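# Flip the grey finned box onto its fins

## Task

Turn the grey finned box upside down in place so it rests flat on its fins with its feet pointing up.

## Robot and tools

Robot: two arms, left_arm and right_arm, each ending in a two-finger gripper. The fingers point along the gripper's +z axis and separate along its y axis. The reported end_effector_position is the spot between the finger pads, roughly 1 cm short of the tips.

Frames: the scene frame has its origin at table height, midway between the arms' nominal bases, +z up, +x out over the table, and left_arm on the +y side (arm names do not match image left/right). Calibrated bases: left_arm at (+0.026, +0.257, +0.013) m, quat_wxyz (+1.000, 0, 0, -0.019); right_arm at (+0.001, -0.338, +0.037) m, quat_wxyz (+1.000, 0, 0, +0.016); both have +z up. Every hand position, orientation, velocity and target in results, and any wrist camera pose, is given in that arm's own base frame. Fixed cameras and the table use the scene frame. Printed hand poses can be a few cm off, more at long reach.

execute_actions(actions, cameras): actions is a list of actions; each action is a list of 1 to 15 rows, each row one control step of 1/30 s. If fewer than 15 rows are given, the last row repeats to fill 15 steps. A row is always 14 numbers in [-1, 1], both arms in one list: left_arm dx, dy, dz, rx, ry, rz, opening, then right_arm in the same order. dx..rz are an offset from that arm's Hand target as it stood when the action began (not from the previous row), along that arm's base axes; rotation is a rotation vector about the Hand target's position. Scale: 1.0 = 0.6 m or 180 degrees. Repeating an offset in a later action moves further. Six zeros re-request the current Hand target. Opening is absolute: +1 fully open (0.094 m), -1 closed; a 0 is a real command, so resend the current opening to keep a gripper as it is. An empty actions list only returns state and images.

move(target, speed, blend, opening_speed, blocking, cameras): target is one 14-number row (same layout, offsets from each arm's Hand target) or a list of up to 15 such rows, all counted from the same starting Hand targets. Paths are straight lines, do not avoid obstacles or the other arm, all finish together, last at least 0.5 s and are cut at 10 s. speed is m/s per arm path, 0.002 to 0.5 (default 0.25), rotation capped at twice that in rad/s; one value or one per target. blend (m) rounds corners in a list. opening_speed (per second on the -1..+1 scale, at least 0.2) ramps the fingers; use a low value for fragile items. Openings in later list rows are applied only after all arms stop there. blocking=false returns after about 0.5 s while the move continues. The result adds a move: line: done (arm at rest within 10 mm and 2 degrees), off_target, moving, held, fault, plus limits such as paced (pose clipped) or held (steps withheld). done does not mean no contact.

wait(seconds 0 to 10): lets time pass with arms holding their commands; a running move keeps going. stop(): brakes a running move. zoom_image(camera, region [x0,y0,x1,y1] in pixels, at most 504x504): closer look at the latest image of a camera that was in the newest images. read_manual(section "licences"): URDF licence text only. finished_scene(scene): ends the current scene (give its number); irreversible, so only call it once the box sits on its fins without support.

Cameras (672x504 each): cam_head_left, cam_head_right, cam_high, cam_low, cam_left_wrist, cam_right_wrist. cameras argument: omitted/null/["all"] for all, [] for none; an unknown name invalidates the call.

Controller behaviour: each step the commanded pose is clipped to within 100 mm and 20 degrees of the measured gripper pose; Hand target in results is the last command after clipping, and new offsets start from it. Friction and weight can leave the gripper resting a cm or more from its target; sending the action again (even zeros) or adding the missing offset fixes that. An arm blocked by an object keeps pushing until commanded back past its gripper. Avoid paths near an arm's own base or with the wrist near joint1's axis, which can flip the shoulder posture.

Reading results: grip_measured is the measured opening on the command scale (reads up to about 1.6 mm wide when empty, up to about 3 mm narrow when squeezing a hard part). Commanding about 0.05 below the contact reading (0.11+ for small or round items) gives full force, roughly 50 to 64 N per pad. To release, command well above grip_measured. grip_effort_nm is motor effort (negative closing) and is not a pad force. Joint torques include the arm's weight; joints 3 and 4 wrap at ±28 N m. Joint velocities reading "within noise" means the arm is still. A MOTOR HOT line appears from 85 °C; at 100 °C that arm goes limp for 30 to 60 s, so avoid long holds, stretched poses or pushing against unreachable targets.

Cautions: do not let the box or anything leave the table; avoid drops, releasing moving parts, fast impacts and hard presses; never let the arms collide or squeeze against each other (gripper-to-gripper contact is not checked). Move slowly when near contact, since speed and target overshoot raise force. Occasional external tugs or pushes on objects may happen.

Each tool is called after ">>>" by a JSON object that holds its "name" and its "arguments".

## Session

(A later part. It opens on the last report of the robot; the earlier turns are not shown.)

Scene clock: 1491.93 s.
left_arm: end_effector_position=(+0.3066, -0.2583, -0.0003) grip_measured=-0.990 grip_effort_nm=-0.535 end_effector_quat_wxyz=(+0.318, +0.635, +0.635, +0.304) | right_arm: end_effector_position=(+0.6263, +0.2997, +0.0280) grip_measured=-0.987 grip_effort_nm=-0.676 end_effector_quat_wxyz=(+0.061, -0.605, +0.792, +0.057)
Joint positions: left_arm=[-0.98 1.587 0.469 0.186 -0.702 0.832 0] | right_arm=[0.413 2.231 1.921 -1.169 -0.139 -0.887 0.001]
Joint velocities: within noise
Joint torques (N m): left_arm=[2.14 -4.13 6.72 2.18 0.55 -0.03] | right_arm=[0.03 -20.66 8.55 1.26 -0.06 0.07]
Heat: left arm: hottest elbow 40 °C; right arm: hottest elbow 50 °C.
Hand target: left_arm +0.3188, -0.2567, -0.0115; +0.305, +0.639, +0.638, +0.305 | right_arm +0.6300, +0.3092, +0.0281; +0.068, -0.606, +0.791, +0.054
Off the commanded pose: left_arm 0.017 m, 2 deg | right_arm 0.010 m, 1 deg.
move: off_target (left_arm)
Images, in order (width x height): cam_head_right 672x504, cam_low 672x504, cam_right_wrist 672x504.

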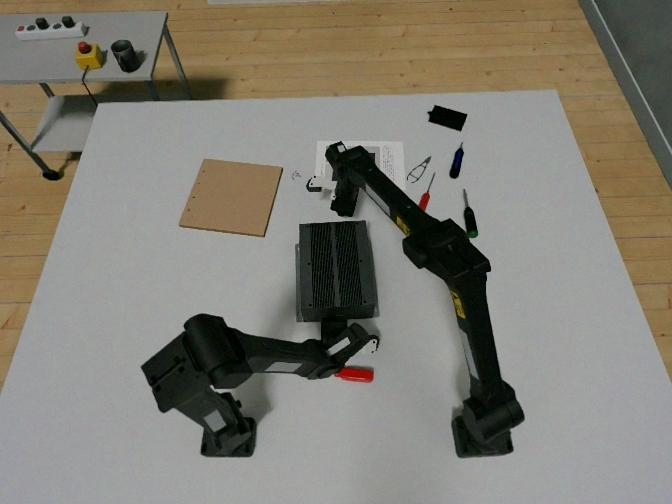

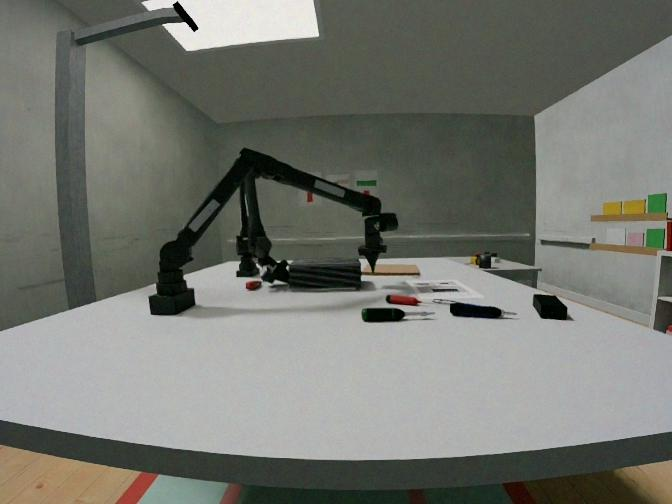

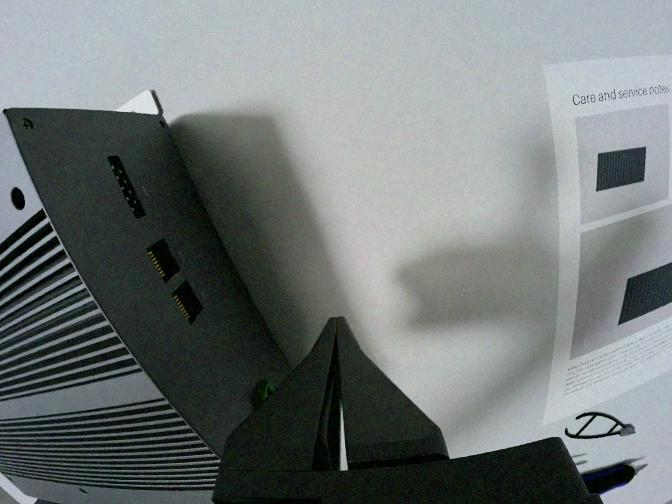

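>>> {"name": "move", "arguments": {"target": [[0,0,0,0,0,0,-1,-0.03,0,-0.03,0,0,0,-1],[0,0,0,0,0,0,-1,-0.06,0,-0.03,0,0,0,-1]], "speed": [0.1,0.03], "cameras": ["cam_low","cam_right_wrist"]}}

Scene clock: 1497.80 s.
left_arm: end_effector_position=(+0.3066, -0.2583, -0.0003) grip_measured=-0.990 grip_effort_nm=-0.535 end_effector_quat_wxyz=(+0.318, +0.635, +0.635, +0.304) | right_arm: end_effector_position=(+0.6042, +0.2991, +0.0061) grip_measured=-0.987 grip_effort_nm=-0.686 end_effector_quat_wxyz=(+0.072, -0.605, +0.791, +0.052)
Joint positions: left_arm=[-0.98 1.587 0.469 0.186 -0.702 0.833 0] | right_arm=[0.426 2.183 1.772 -1.043 -0.133 -0.871 0.001]
Joint velocities: within noise
Joint torques (N m): left_arm=[2.26 -4.07 6.72 2.15 0.54 -0.03] | right_arm=[0.5 -21.95 6.57 0.4 -0.16 0.16]
Heat: left arm: hottest elbow 40 °C; right arm: hottest elbow 50 °C.
Hand target: left_arm +0.3188, -0.2567, -0.0115; +0.305, +0.638, +0.638, +0.305 | right_arm +0.5941, +0.3093, +0.0103; +0.069, -0.606, +0.791, +0.053
Off the commanded pose: left_arm 0.017 m, 2 deg | right_arm 0.015 m, 0 deg.
move: off_target (left_arm, right_arm)
Images, in order (width x height): cam_low 672x504, cam_right_wrist 672x504.

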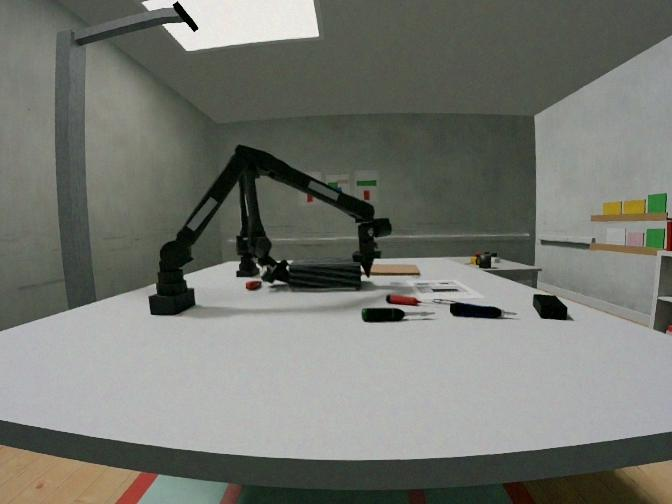

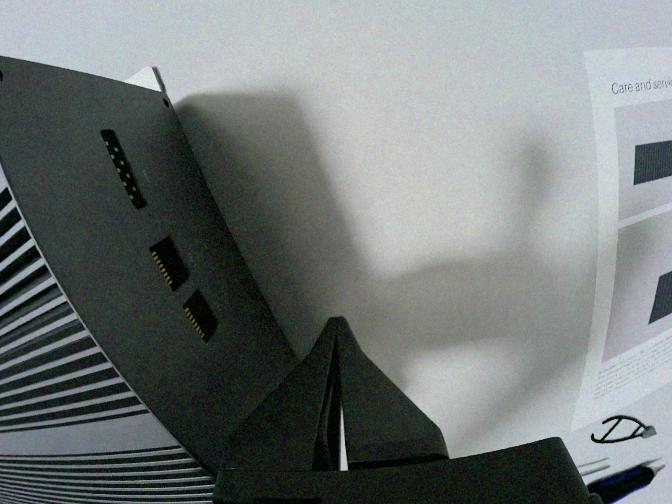

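>>> {"name": "move", "arguments": {"target": [0.0,0,0,0,0,0,-1,-0.04,0,0,0,0,0,-1], "speed": 0.03, "cameras": ["cam_right_wrist"]}}

Scene clock: 1503.83 s.
left_arm: end_effector_position=(+0.3066, -0.2583, -0.0003) grip_measured=-0.990 grip_effort_nm=-0.535 end_effector_quat_wxyz=(+0.318, +0.635, +0.635, +0.304) | right_arm: end_effector_position=(+0.5977, +0.2961, +0.0269) grip_measured=-0.988 grip_effort_nm=-0.657 end_effector_quat_wxyz=(+0.100, -0.602, +0.791, +0.040)
Joint positions: left_arm=[-0.98 1.587 0.469 0.186 -0.702 0.833 0] | right_arm=[0.43 2.106 1.692 -0.977 -0.121 -0.86 0.001]
Joint velocities: within noise
Joint torques (N m): left_arm=[2.26 -3.96 6.76 2.17 0.55 -0.04] | right_arm=[1.79 -19.43 5.5 -0.23 -0.53 0.16]
Heat: left arm: hottest elbow 39 °C; right arm: hottest elbow 49 °C.
Hand target: left_arm +0.3188, -0.2567, -0.0115; +0.305, +0.638, +0.638, +0.305 | right_arm +0.5700, +0.3094, +0.0101; +0.068, -0.606, +0.791, +0.054
Off the commanded pose: left_arm 0.017 m, 2 deg | right_arm 0.035 m, 4 deg.
move: off_target (left_arm, right_arm)
Images, in order (width x height): cam_right_wrist 672x504.

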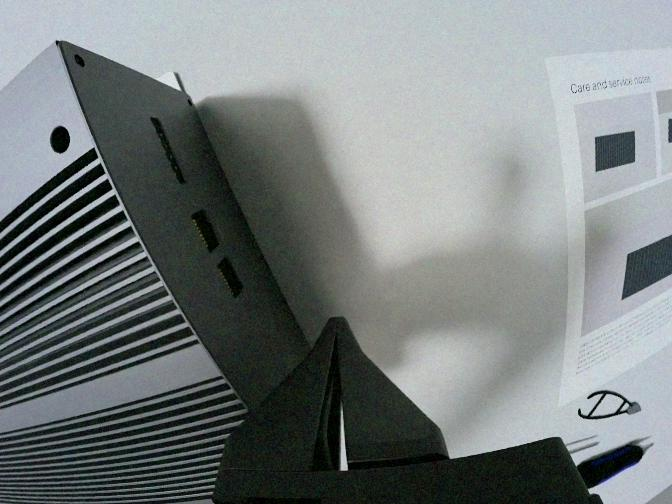

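>>> {"name": "move", "arguments": {"target": [[0,0,0,0,0,0,-1,0.1,0,0.05,0,0.111,0,-1],[0,0,0,0,0,0,-1,0.1,0,0.007,0,0.111,0,-1],[0,0,0,0,0,0,-1,0.06,0,0.007,0,0.111,0,-1]], "speed": [0.1,0.1,0.04], "cameras": ["cam_low","cam_right_wrist"]}}

Scene clock: 1536.97 s.
left_arm: end_effector_position=(+0.3066, -0.2583, -0.0003) grip_measured=-0.990 grip_effort_nm=-0.540 end_effector_quat_wxyz=(+0.318, +0.635, +0.635, +0.304) | right_arm: end_effector_position=(+0.6033, +0.3063, +0.0056) grip_measured=-0.988 grip_effort_nm=-0.657 end_effector_quat_wxyz=(-0.081, -0.585, +0.791, +0.159)
Joint positions: left_arm=[-0.98 1.587 0.469 0.186 -0.702 0.833 0] | right_arm=[0.402 2.457 2.248 -1.601 -0.271 -0.905 0.001]
Joint velocities: within noise
Joint torques (N m): left_arm=[2.37 -4.07 6.74 2.13 0.54 -0.04] | right_arm=[-1.08 -24.82 7.34 0.4 -0.39 -0.06]
Heat: left arm: hottest elbow 39 °C; right arm: hottest elbow 47 °C.
Hand target: left_arm +0.3188, -0.2567, -0.0115; +0.305, +0.638, +0.638, +0.305 | right_arm +0.6061, +0.3093, +0.0146; -0.070, -0.588, +0.790, +0.158
Off the commanded pose: left_arm 0.017 m, 2 deg | right_arm 0.010 m, 1 deg.
move: off_target (left_arm)
Images, in order (width x height): cam_low 672x504, cam_right_wrist 672x504.

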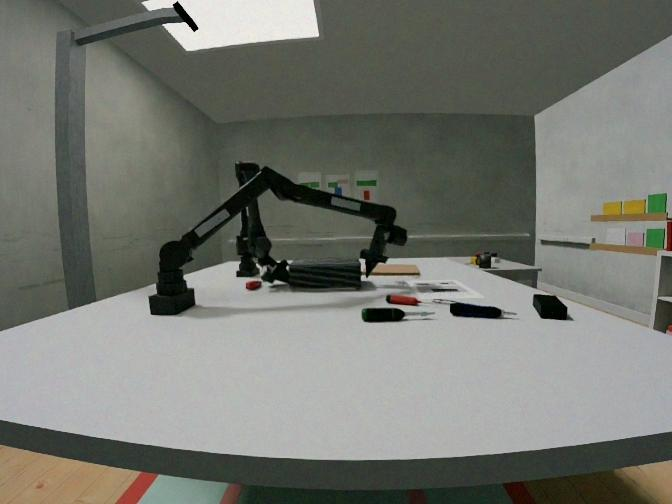

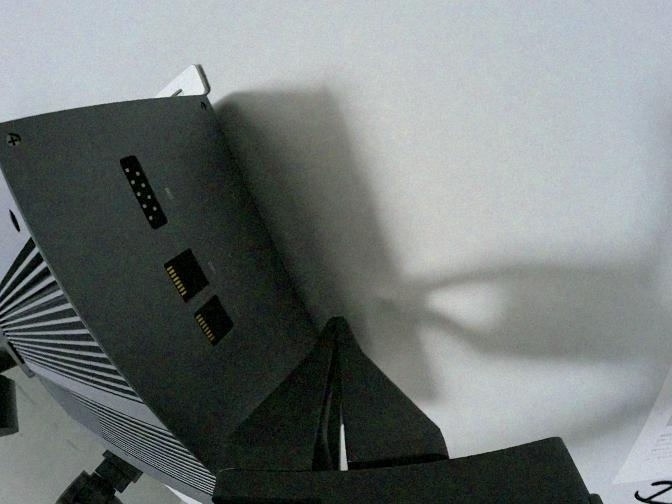

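>>> {"name": "move", "arguments": {"target": [0.01,0,0,0,0,0,-1,-0.05,0,0.0,0,0,0,-1], "speed": 0.03, "cameras": ["cam_left_wrist","cam_right_wrist"]}}

Scene clock: 1542.23 s.
left_arm: end_effector_position=(+0.3069, -0.2586, -0.0003) grip_measured=-0.990 grip_effort_nm=-0.535 end_effector_quat_wxyz=(+0.318, +0.637, +0.633, +0.304) | right_arm: end_effector_position=(+0.5836, +0.2993, +0.0060) grip_measured=-0.988 grip_effort_nm=-0.657 end_effector_quat_wxyz=(-0.069, -0.587, +0.791, +0.158)
Joint positions: left_arm=[-0.978 1.587 0.469 0.188 -0.7 0.841 0] | right_arm=[0.404 2.362 2.074 -1.497 -0.274 -0.902 0.001]
Joint velocities: within noise
Joint torques (N m): left_arm=[3.25 -3.78 7.25 2.41 0.79 0.04] | right_arm=[0.91 -24 6.53 -0.05 -0.4 0.1]
Heat: left arm: hottest elbow 39 °C; right arm: hottest elbow 47 °C.
Hand target: left_arm +0.3248, -0.2569, -0.0115; +0.305, +0.639, +0.638, +0.305 | right_arm +0.5760, +0.3093, +0.0145; -0.070, -0.588, +0.790, +0.158
Off the commanded pose: left_arm 0.021 m, 2 deg | right_arm 0.015 m, 0 deg.
move: off_target (left_arm, right_arm)
Images, in order (width x height): cam_left_wrist 672x504, cam_right_wrist 672x504.

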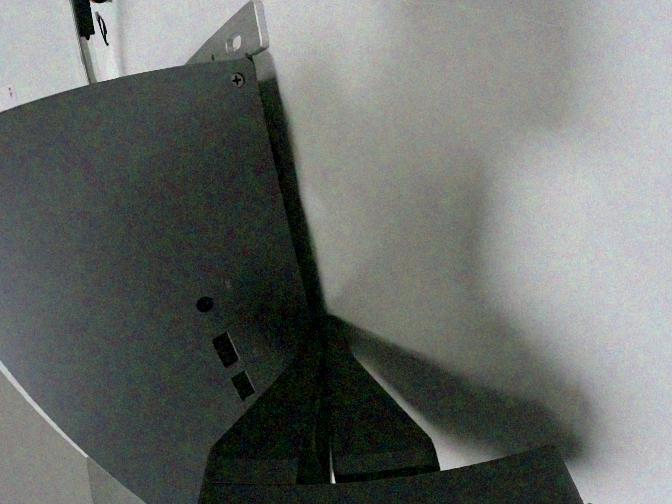

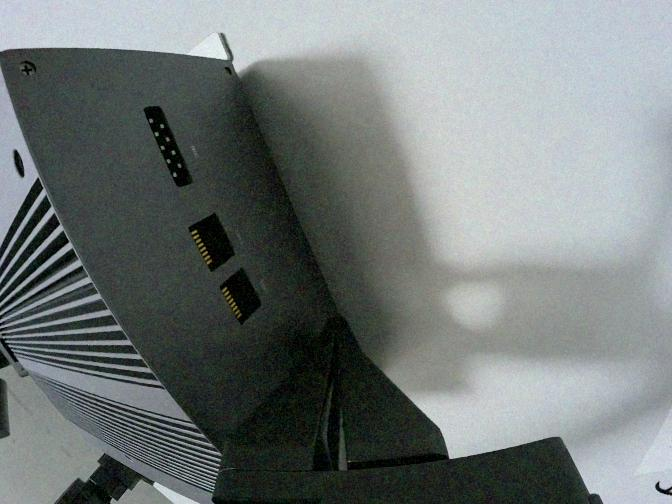

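>>> {"name": "move", "arguments": {"target": [[0.015,0,0.0,0,0,0,-1,-0.03,0,0.0,0,0,0,-1],[0.025,0,0.06,0,-0.03,0,-1,-0.035,0,0.0,0,0,0,-1]], "speed": 0.03, "cameras": ["cam_left_wrist","cam_right_wrist","cam_low"]}}

Scene clock: 1550.80 s.
left_arm: end_effector_position=(+0.3083, -0.2586, +0.0017) grip_measured=-0.990 grip_effort_nm=-0.535 end_effector_quat_wxyz=(+0.312, +0.653, +0.616, +0.311) | right_arm: end_effector_position=(+0.5846, +0.2964, +0.0164) grip_measured=-0.988 grip_effort_nm=-0.662 end_effector_quat_wxyz=(-0.037, -0.592, +0.792, +0.145)
Joint positions: left_arm=[-0.973 1.581 0.468 0.191 -0.694 0.899 0] | right_arm=[0.402 2.298 1.993 -1.411 -0.263 -0.902 0.001]
Joint velocities: within noise
Joint torques (N m): left_arm=[4.07 -8.88 7.38 3.45 -1.6 0.17] | right_arm=[1.73 -22.83 4.75 -1.26 -0.87 0.28]
Heat: left arm: hottest elbow 39 °C; right arm: hottest elbow 46 °C.
Hand target: left_arm +0.3399, -0.2569, +0.0247; +0.335, +0.623, +0.623, +0.334 | right_arm +0.5551, +0.3093, +0.0144; -0.070, -0.588, +0.791, +0.158
Off the commanded pose: left_arm 0.039 m, 5 deg | right_arm 0.032 m, 4 deg.
move: off_target (left_arm, right_arm)
Images, in order (width x height): cam_low 672x504, cam_left_wrist 672x504, cam_right_wrist 672x504.

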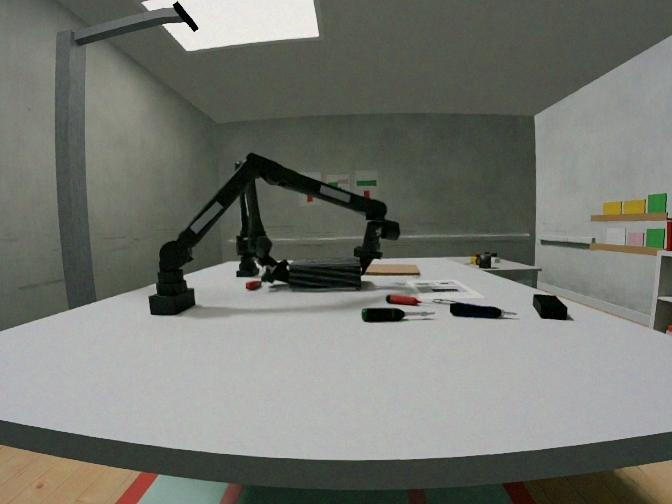

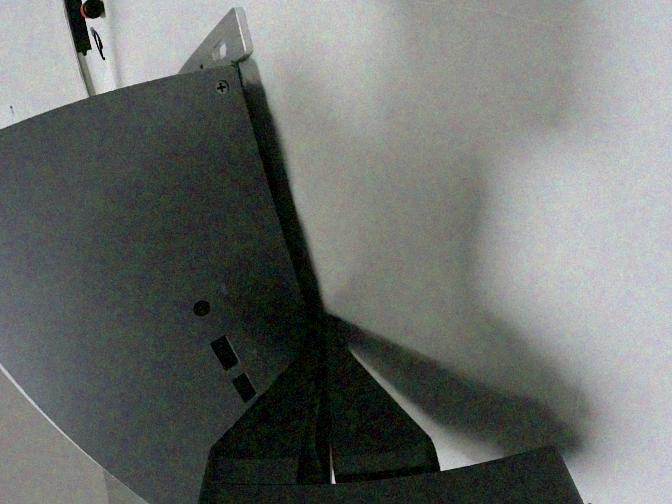

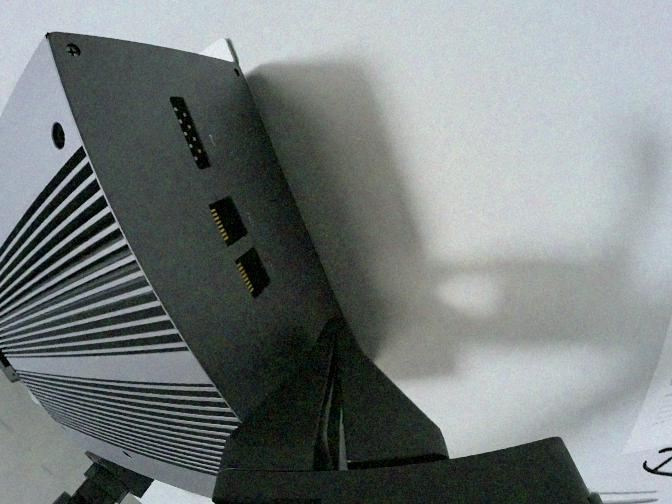

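>>> {"name": "move", "arguments": {"target": [[0.02,0,0.05,0,-0.02,0,-1,-0.035,0,-0.01,0,0,0,-1]], "speed": 0.03, "cameras": ["cam_left_wrist","cam_right_wrist","cam_low"]}}

Scene clock: 1557.83 s.
left_arm: end_effector_position=(+0.3065, -0.2488, +0.0030) grip_measured=-0.990 grip_effort_nm=-0.535 end_effector_quat_wxyz=(+0.298, +0.671, +0.595, +0.327) | right_arm: end_effector_position=(+0.5791, +0.2895, +0.0213) grip_measured=-0.988 grip_effort_nm=-0.657 end_effector_quat_wxyz=(-0.018, -0.594, +0.793, +0.136)
Joint positions: left_arm=[-0.966 1.564 0.449 0.192 -0.703 0.97 0] | right_arm=[0.397 2.24 1.907 -1.342 -0.256 -0.902 0.001]
Joint velocities: within noise
Joint torques (N m): left_arm=[4.6 -12.34 8.98 3.93 -2.36 0.04] | right_arm=[3.25 -21.3 3.78 -1.74 -1.18 0.39]
Heat: left arm: hottest elbow 40 °C; right arm: hottest elbow 46 °C.
Hand target: left_arm +0.3518, -0.2569, +0.0545; +0.354, +0.613, +0.612, +0.354 | right_arm +0.5341, +0.3093, +0.0085; -0.070, -0.588, +0.791, +0.158
Off the commanded pose: left_arm 0.069 m, 10 deg | right_arm 0.051 m, 6 deg.
move: off_target (left_arm, right_arm)
Images, in order (width x height): cam_low 672x504, cam_left_wrist 672x504, cam_right_wrist 672x504.

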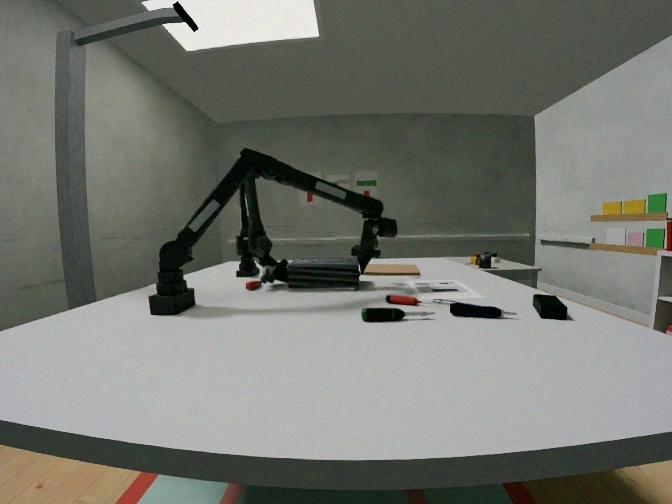

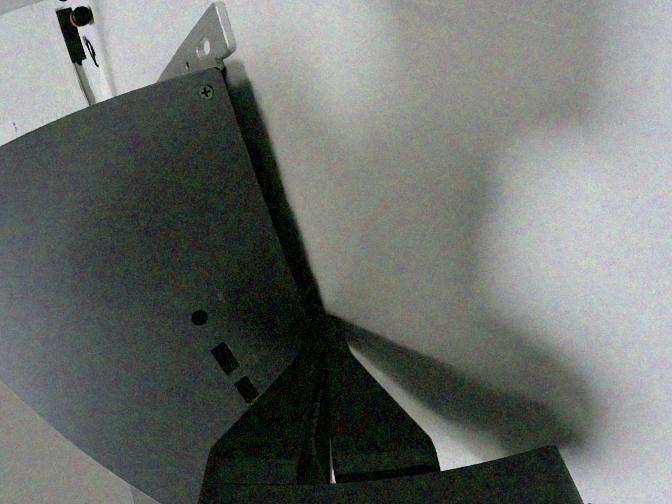

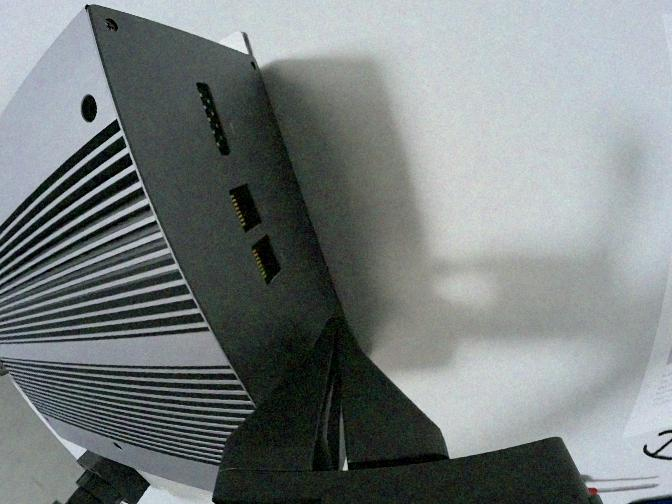

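>>> {"name": "move", "arguments": {"target": [[0.02,0,0.05,0,-0.01,0,-1,-0.01,0,-0.005,0,0,0,-1]], "speed": 0.03, "cameras": ["cam_left_wrist","cam_low"]}}

Scene clock: 1564.47 s.
left_arm: end_effector_position=(+0.3069, -0.2279, +0.0058) grip_measured=-0.990 grip_effort_nm=-0.540 end_effector_quat_wxyz=(+0.272, +0.682, +0.588, +0.340) | right_arm: end_effector_position=(+0.5714, +0.2842, +0.0208) grip_measured=-0.988 grip_effort_nm=-0.652 end_effector_quat_wxyz=(-0.023, -0.593, +0.794, +0.136)
Joint positions: left_arm=[-0.932 1.521 0.429 0.142 -0.702 1.019 0] | right_arm=[0.395 2.222 1.871 -1.334 -0.253 -0.902 0.001]
Joint velocities: within noise
Joint torques (N m): left_arm=[3.31 -13.92 11.7 4.38 -2.5 -0.01] | right_arm=[3.49 -20.6 4.04 -1.22 -1.37 0.41]
Heat: left arm: hottest elbow 41 °C; right arm: hottest elbow 46 °C.
Hand target: left_arm +0.3631, -0.2564, +0.0834; +0.363, +0.607, +0.606, +0.363 | right_arm +0.5280, +0.3093, +0.0054; -0.070, -0.588, +0.790, +0.158
Off the commanded pose: left_arm 0.101 m, 14 deg; position clipped | right_arm 0.052 m, 6 deg.
move: off_target (left_arm, right_arm); limits=paced
Images, in order (width x height): cam_low 672x504, cam_left_wrist 672x504.

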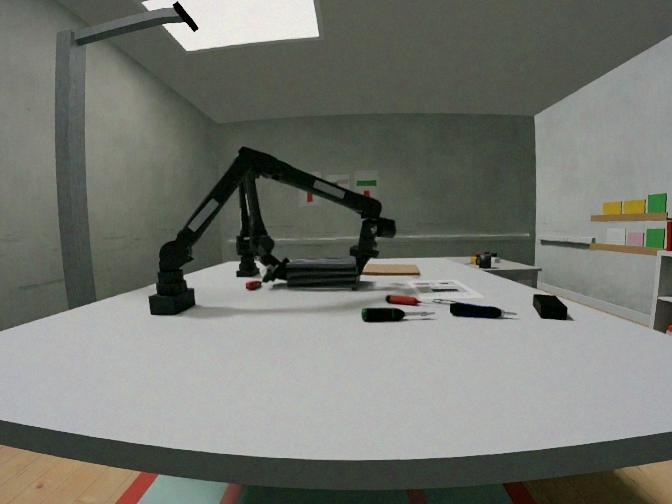

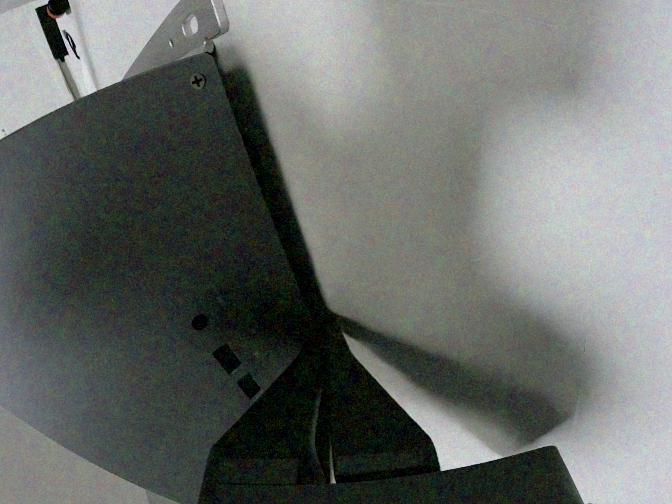

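>>> {"name": "zoom_image", "arguments": {"camera": "cam_low", "region": [220, 240, 400, 310]}}

>>> {"name": "zoom_image", "arguments": {"camera": "cam_left_wrist", "region": [200, 230, 500, 455]}}

Scaled by 2.800.

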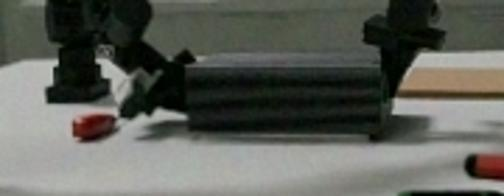

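Scaled by 1.680 from the camera's 672x504 image, which has a finer 960x720 frame.

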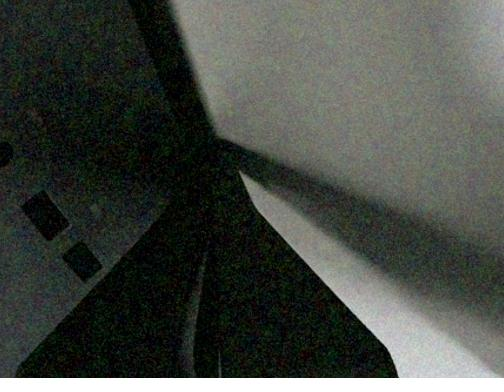

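>>> {"name": "move", "arguments": {"target": [[-0.02,0.03,0.06,0,0,0,-1,0,0,0,0,0,0,-1]], "speed": 0.03, "cameras": ["cam_left_wrist","cam_low"]}}

>>> {"name": "zoom_image", "arguments": {"camera": "cam_low", "region": [220, 240, 400, 310]}}

Scene clock: 1587.23 s.
left_arm: end_effector_position=(+0.3043, -0.2194, +0.0648) grip_measured=-0.990 grip_effort_nm=-0.530 end_effector_quat_wxyz=(+0.308, +0.663, +0.587, +0.348) | right_arm: end_effector_position=(+0.5717, +0.2839, +0.0209) grip_measured=-0.988 grip_effort_nm=-0.657 end_effector_quat_wxyz=(-0.023, -0.592, +0.794, +0.135)
Joint positions: left_arm=[-0.93 1.288 0.408 0.022 -0.72 1.041 0] | right_arm=[0.394 2.221 1.871 -1.334 -0.252 -0.9 0.001]
Joint velocities: within noise
Joint torques (N m): left_arm=[3.78 -8.06 13.91 3.33 -1.43 -0.1] | right_arm=[4.13 -20.66 3.95 -1.31 -1.42 0.4]
Heat: left arm: hottest elbow 42 °C; right arm: hottest elbow 44 °C.
Hand target: left_arm +0.3511, -0.2385, +0.1195; +0.364, +0.607, +0.606, +0.363 | right_arm +0.5282, +0.3093, +0.0056; -0.069, -0.588, +0.791, +0.158
Off the commanded pose: left_arm 0.074 m, 9 deg | right_arm 0.053 m, 6 deg.
move: off_target (left_arm, right_arm)
Images, in order (width x height): cam_low 672x504, cam_left_wrist 672x504.

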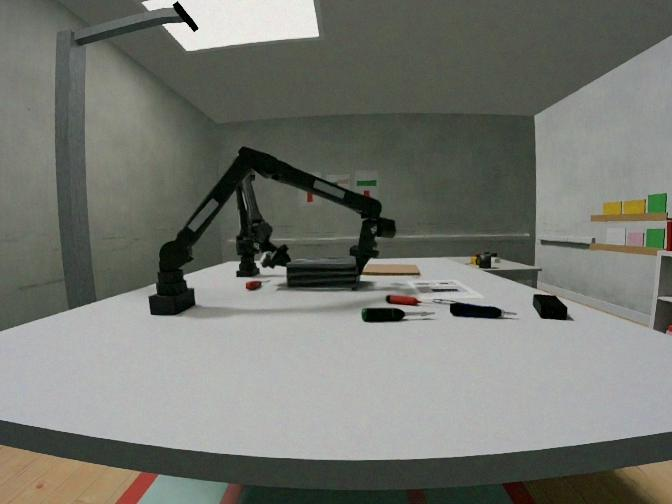

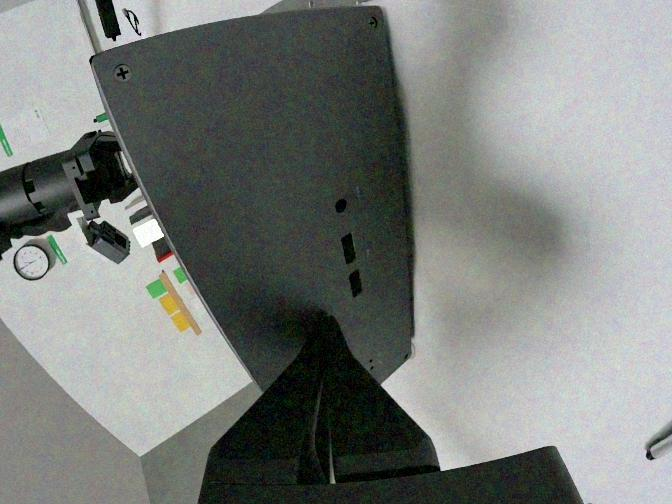

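Scaled by 2.800.

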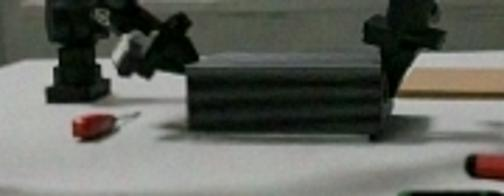

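>>> {"name": "zoom_image", "arguments": {"camera": "cam_low", "region": [280, 250, 370, 300]}}

>>> {"name": "zoom_image", "arguments": {"camera": "cam_left_wrist", "region": [260, 180, 460, 400]}}

Scaled by 5.600.

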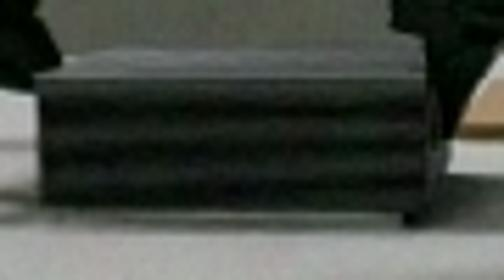

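Scaled by 2.291 from the camera's 672x504 image, which has a finer 960x720 frame.

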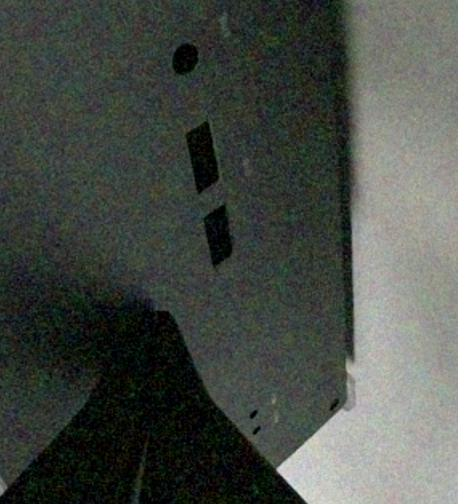

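>>> {"name": "move", "arguments": {"target": [-0.18,0,0.0,0,0,0,-1,0.17,0,0,0,0,0,-1], "speed": 0.1, "cameras": ["cam_head_right","cam_right_wrist"]}}

Scene clock: 1889.70 s.
left_arm: end_effector_position=(+0.2426, -0.2292, +0.1088) grip_measured=-0.990 grip_effort_nm=-0.530 end_effector_quat_wxyz=(+0.351, +0.614, +0.603, +0.370) | right_arm: end_effector_position=(+0.6180, +0.3125, +0.0003) grip_measured=-0.988 grip_effort_nm=-0.657 end_effector_quat_wxyz=(-0.081, -0.586, +0.790, +0.159)
Joint positions: left_arm=[-1.192 1.121 0.416 -0.292 -0.963 0.702 0] | right_arm=[0.402 2.527 2.369 -1.651 -0.271 -0.907 0.001]
Joint velocities: within noise
Joint torques (N m): left_arm=[-1.55 -4.31 9.39 1.17 -0.51 -0.43] | right_arm=[-1.61 -23 10.59 -0.14 -0.28 -0.14]
Heat: left arm: hottest elbow 62 °C; right arm: hottest elbow 40 °C.
Hand target: left_arm +0.2432, -0.2385, +0.1196; +0.364, +0.607, +0.606, +0.364 | right_arm +0.6300, +0.3093, +0.0054; -0.070, -0.588, +0.790, +0.158
Off the commanded pose: left_arm 0.014 m, 2 deg | right_arm 0.014 m, 1 deg.
move: off_target (left_arm, right_arm)
Images, in order (width x height): cam_head_right 672x504, cam_right_wrist 672x504.

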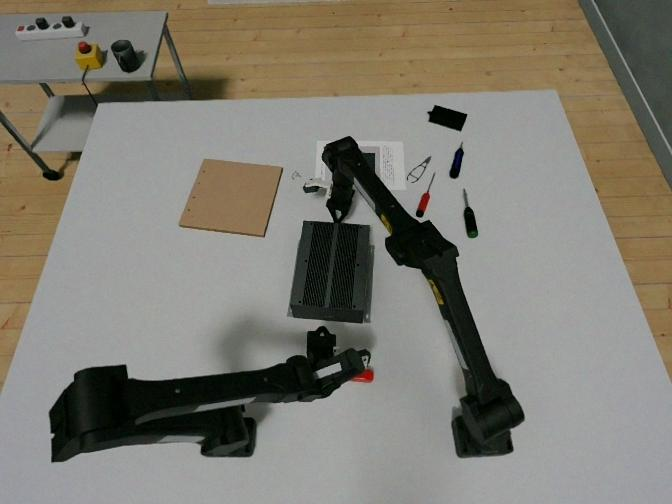

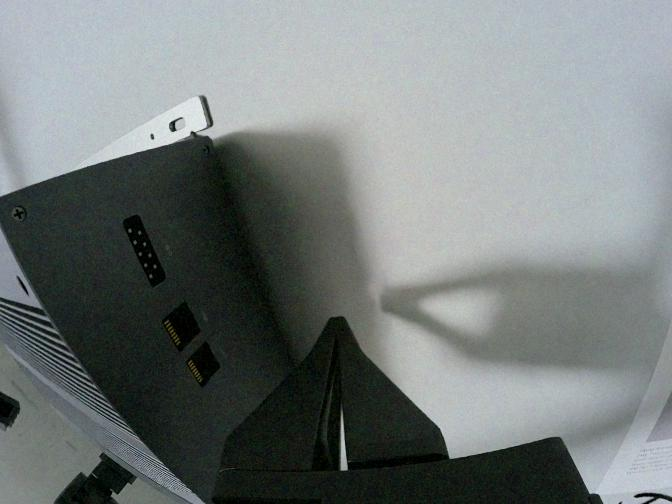

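>>> {"name": "move", "arguments": {"target": [0,0,0.1,0,0,0,-1,0.05,-0.13,0.17,0,0,0,-1], "speed": 0.2, "cameras": ["cam_head_right","cam_right_wrist"]}}

>>> {"name": "zoom_image", "arguments": {"camera": "cam_head_right", "region": [270, 190, 400, 340]}}

Scene clock: 1897.77 s.
left_arm: end_effector_position=(+0.2408, -0.2248, +0.1593) grip_measured=-0.990 grip_effort_nm=-0.535 end_effector_quat_wxyz=(+0.343, +0.618, +0.601, +0.373) | right_arm: end_effector_position=(+0.6581, +0.2313, +0.1067) grip_measured=-0.988 grip_effort_nm=-0.652 end_effector_quat_wxyz=(-0.007, -0.580, +0.803, +0.138)
Joint positions: left_arm=[-1.192 0.986 0.501 -0.532 -0.963 0.701 0] | right_arm=[0.277 2.37 2.37 -1.68 -0.255 -0.988 0.001]
Joint velocities: within noise
Joint torques (N m): left_arm=[-1.55 -3.43 11.99 1.18 -0.51 -0.4] | right_arm=[-0.85 -23.41 8.65 -0.02 -0.15 -0.22]
Heat: left arm: hottest elbow 60 °C; right arm: hottest elbow 42 °C.
Hand target: left_arm +0.2432, -0.2385, +0.1796; +0.364, +0.607, +0.606, +0.363 | right_arm +0.6600, +0.2311, +0.1073; -0.070, -0.588, +0.790, +0.158
Off the commanded pose: left_arm 0.025 m, 3 deg | right_arm 0.002 m, 8 deg.
joint sent to its limit (right arm) — joint 4 (wrist pitch), lower limit. The joint targets are off in orientation, not in position.
move: off_target (left_arm, right_arm)
Images, in order (width x height): cam_head_right 672x504, cam_right_wrist 672x504.

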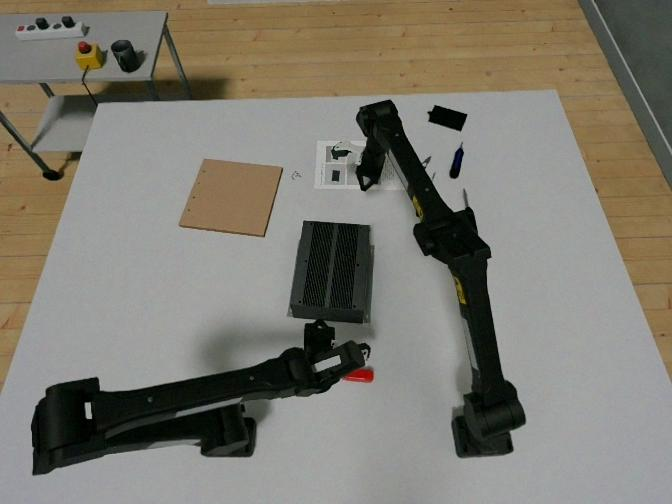

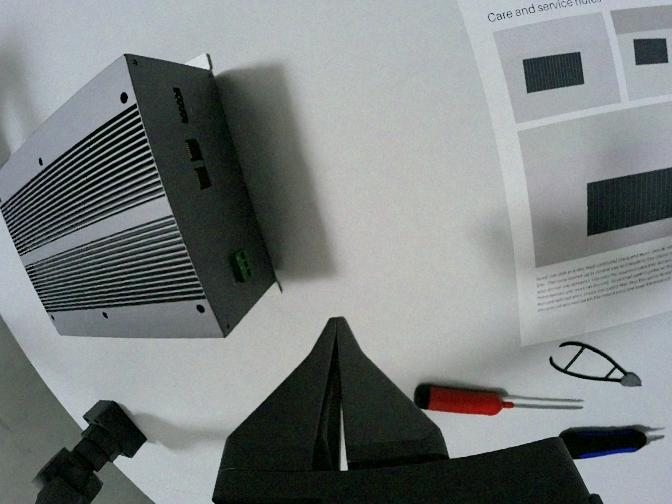

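Scaled by 3.360.

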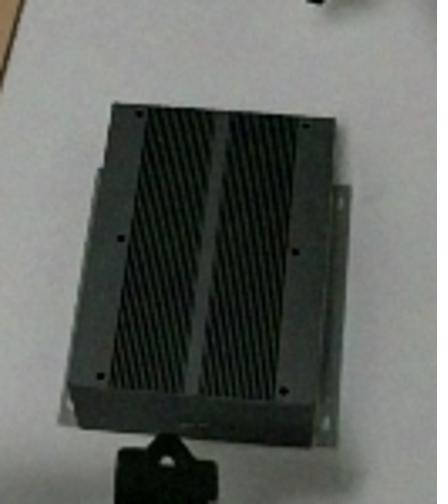

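>>> {"name": "zoom_image", "arguments": {"camera": "cam_right_wrist", "region": [120, 40, 300, 350]}}

Scaled by 1.626 from the camera's 672x504 image, which has a finer 960x720 frame.

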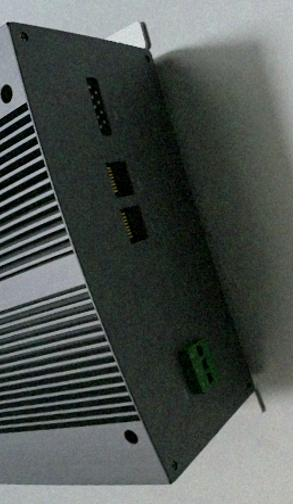

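>>> {"name": "move", "arguments": {"target": [0.2,0.1,0.15,0,0,0,-1,0.0,0.03,-0.05,-0.166,0.043,-0.419,0.17], "speed": 0.2, "cameras": ["cam_head_right","cam_right_wrist"]}}

Scene clock: 2032.53 s.
left_arm: end_effector_position=(+0.3498, -0.1720, +0.2445) grip_measured=-0.990 grip_effort_nm=-0.530 end_effector_quat_wxyz=(+0.344, +0.619, +0.608, +0.359) | right_arm: end_effector_position=(+0.6540, +0.2368, +0.0718) grip_measured=+0.169 grip_effort_nm=0.066 end_effector_quat_wxyz=(-0.095, +0.066, +0.993, +0.032)
Joint positions: left_arm=[-0.71 0.892 0.652 -0.424 -0.607 1.181 0] | right_arm=[0.316 2.419 2.376 -1.68 -0.129 0.439 0.055]
Joint velocities: within noise
Joint torques (N m): left_arm=[0.09 -2.14 13.56 2.7 -0.05 -0.14] | right_arm=[0.56 -22.48 10.93 -0.23 -0.16 0.04]
Heat: left arm: hottest elbow 55 °C; right arm: hottest elbow 46 °C.
Hand target: left_arm +0.3632, -0.1785, +0.2696; +0.364, +0.607, +0.606, +0.363 | right_arm +0.6600, +0.2492, +0.0773; -0.147, +0.059, +0.987, +0.009
Off the commanded pose: left_arm 0.029 m, 3 deg | right_arm 0.015 m, 7 deg.
joint sent to its limit (right arm) — joint 4 (wrist pitch), lower limit. The joint targets are off in orientation, not in position.
move: off_target (left_arm, right_arm)
Images, in order (width x height): cam_head_right 672x504, cam_right_wrist 672x504.

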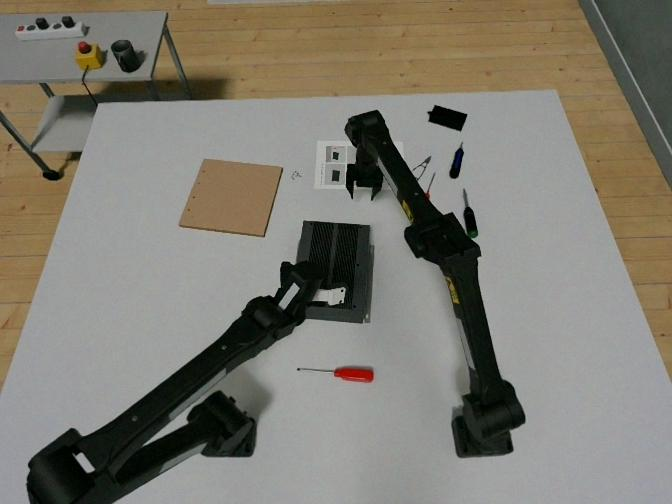

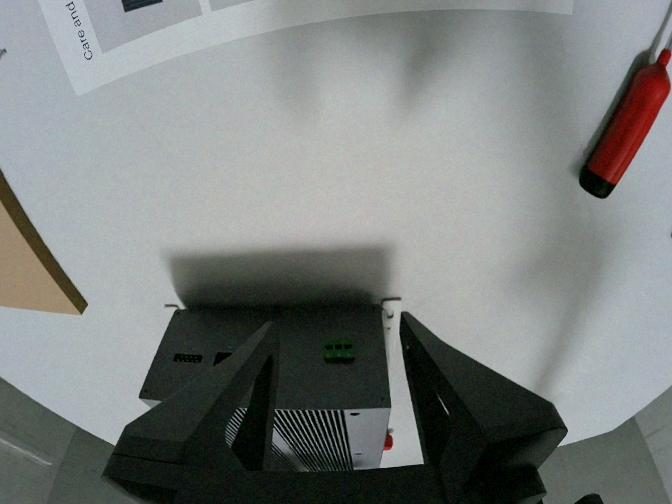

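>>> {"name": "zoom_image", "arguments": {"camera": "cam_right_wrist", "region": [250, 280, 420, 420]}}

Scaled by 2.965 from the camera's 672x504 image, which has a finer 960x720 frame.

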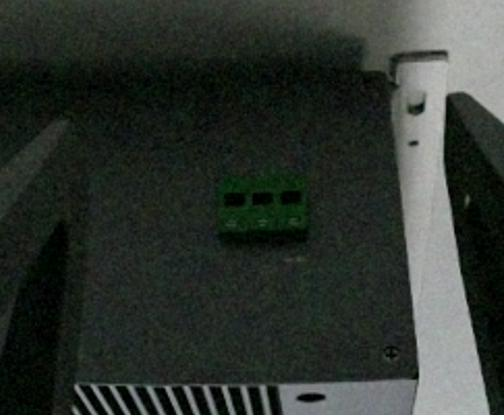

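>>> {"name": "wait", "arguments": {"seconds": 0, "cameras": ["cam_low","cam_left_wrist"]}}

>>> {"name": "zoom_image", "arguments": {"camera": "cam_low", "region": [270, 200, 450, 335]}}

Scene clock: 2336.13 s.
left_arm: end_effector_position=(+0.3498, -0.1721, +0.2446) grip_measured=-0.990 grip_effort_nm=-0.530 end_effector_quat_wxyz=(+0.344, +0.619, +0.608, +0.359) | right_arm: end_effector_position=(+0.6540, +0.2368, +0.0718) grip_measured=+0.169 grip_effort_nm=0.071 end_effector_quat_wxyz=(-0.095, +0.066, +0.993, +0.032)
Joint positions: left_arm=[-0.71 0.892 0.652 -0.423 -0.607 1.182 0] | right_arm=[0.316 2.419 2.376 -1.68 -0.129 0.439 0.055]
Joint velocities: within noise
Joint torques (N m): left_arm=[0.09 -2.14 13.59 2.66 -0.04 -0.15] | right_arm=[1.03 -22.53 10.95 0.09 -0.12 0.13]
Heat: left arm: hottest elbow 66 °C; right arm: hottest elbow 52 °C.
Hand target: left_arm +0.3632, -0.1786, +0.2696; +0.364, +0.607, +0.606, +0.363 | right_arm +0.6600, +0.2492, +0.0773; -0.147, +0.059, +0.987, +0.009
Tool commands: left_gripper/opening=-1.0 right_gripper/opening=+0.17
Off the commanded pose: left_arm 0.029 m, 3 deg | right_arm 0.015 m, 7 deg.
Images, in order (width x height): cam_low 672x504, cam_left_wrist 672x504.

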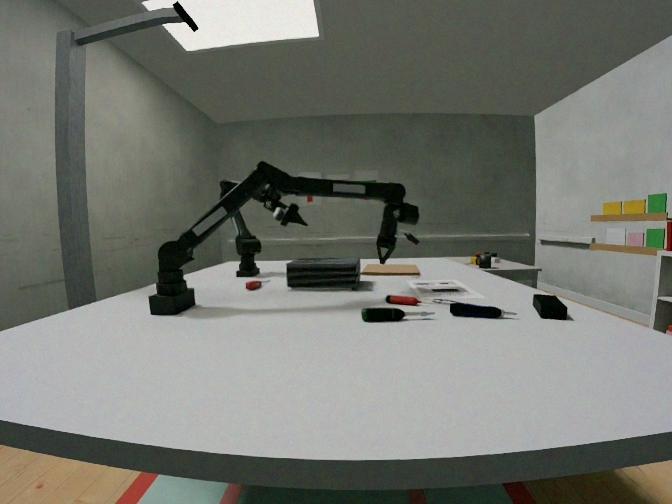

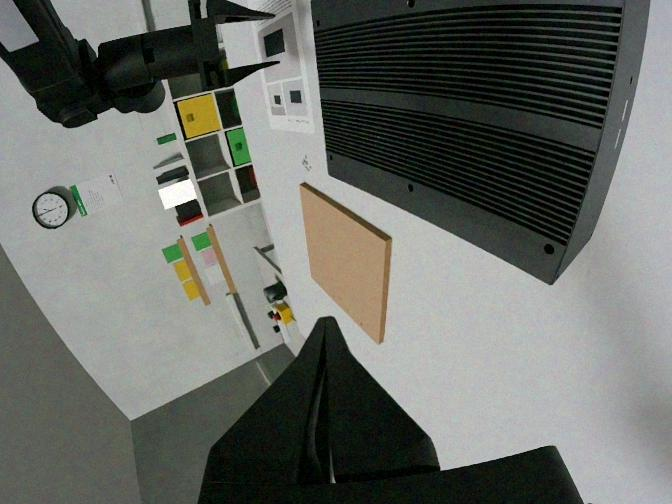

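Scaled by 2.800.

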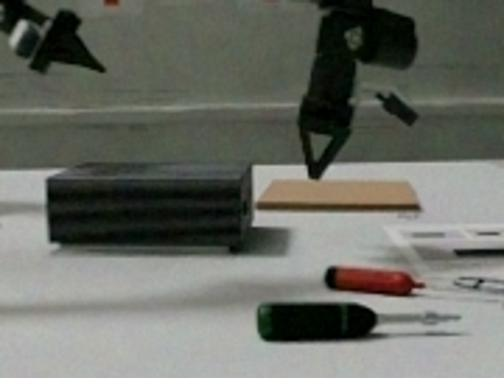

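>>> {"name": "zoom_image", "arguments": {"camera": "cam_low", "region": [282, 254, 366, 296]}}

Scaled by 6.000.

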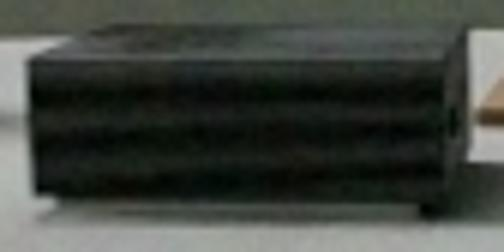

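>>> {"name": "move", "arguments": {"target": [-0.354,-0.214,-0.166,0.022,0.343,-0.035,0.064,-0.2,-0.3,0.25,0,0,0,0.17], "speed": 0.2, "cameras": ["cam_head_right","cam_left_wrist"]}}

Scene clock: 2563.70 s.
left_arm: end_effector_position=(+0.1480, -0.2933, +0.1595) grip_measured=+0.061 grip_effort_nm=0.159 end_effector_quat_wxyz=(-0.008, +0.751, +0.660, +0.004) | right_arm: end_effector_position=(+0.5411, +0.0758, +0.2214) grip_measured=+0.169 grip_effort_nm=0.071 end_effector_quat_wxyz=(-0.071, +0.063, +0.995, +0.024)
Joint positions: left_arm=[-1.104 1.247 0.966 -1.308 -0.004 0.595 0.05] | right_arm=[0.117 1.865 1.843 -1.68 -0.073 0.238 0.055]
Joint velocities: within noise
Joint torques (N m): left_arm=[-1.38 -5.48 11.92 0.34 0.24 -0.33] | right_arm=[-1.85 -18.67 7.68 0.01 0.1 -0.14]
Heat: left arm: hottest elbow 68 °C; right arm: hottest elbow 53 °C.
Hand target: left_arm +0.1508, -0.3070, +0.1701; +0.000, +0.750, +0.662, +0.001 | right_arm +0.5400, +0.0692, +0.2274; -0.147, +0.059, +0.987, +0.009
Off the commanded pose: left_arm 0.018 m, 1 deg | right_arm 0.009 m, 9 deg.
joint sent to its limit (right arm) — joint 4 (wrist pitch), lower limit. The joint targets are off in orientation, not in position.
move: off_target (left_arm, right_arm)
Images, in order (width x height): cam_head_right 672x504, cam_left_wrist 672x504.

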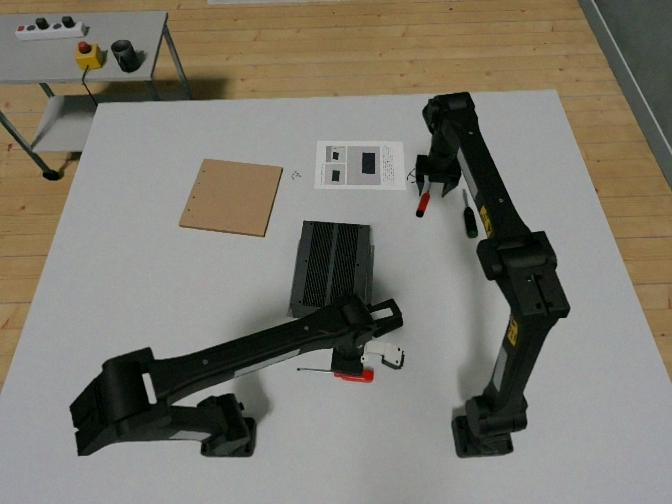

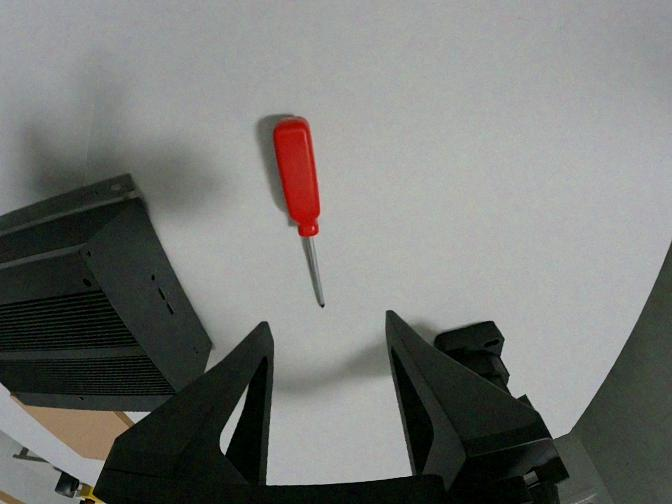

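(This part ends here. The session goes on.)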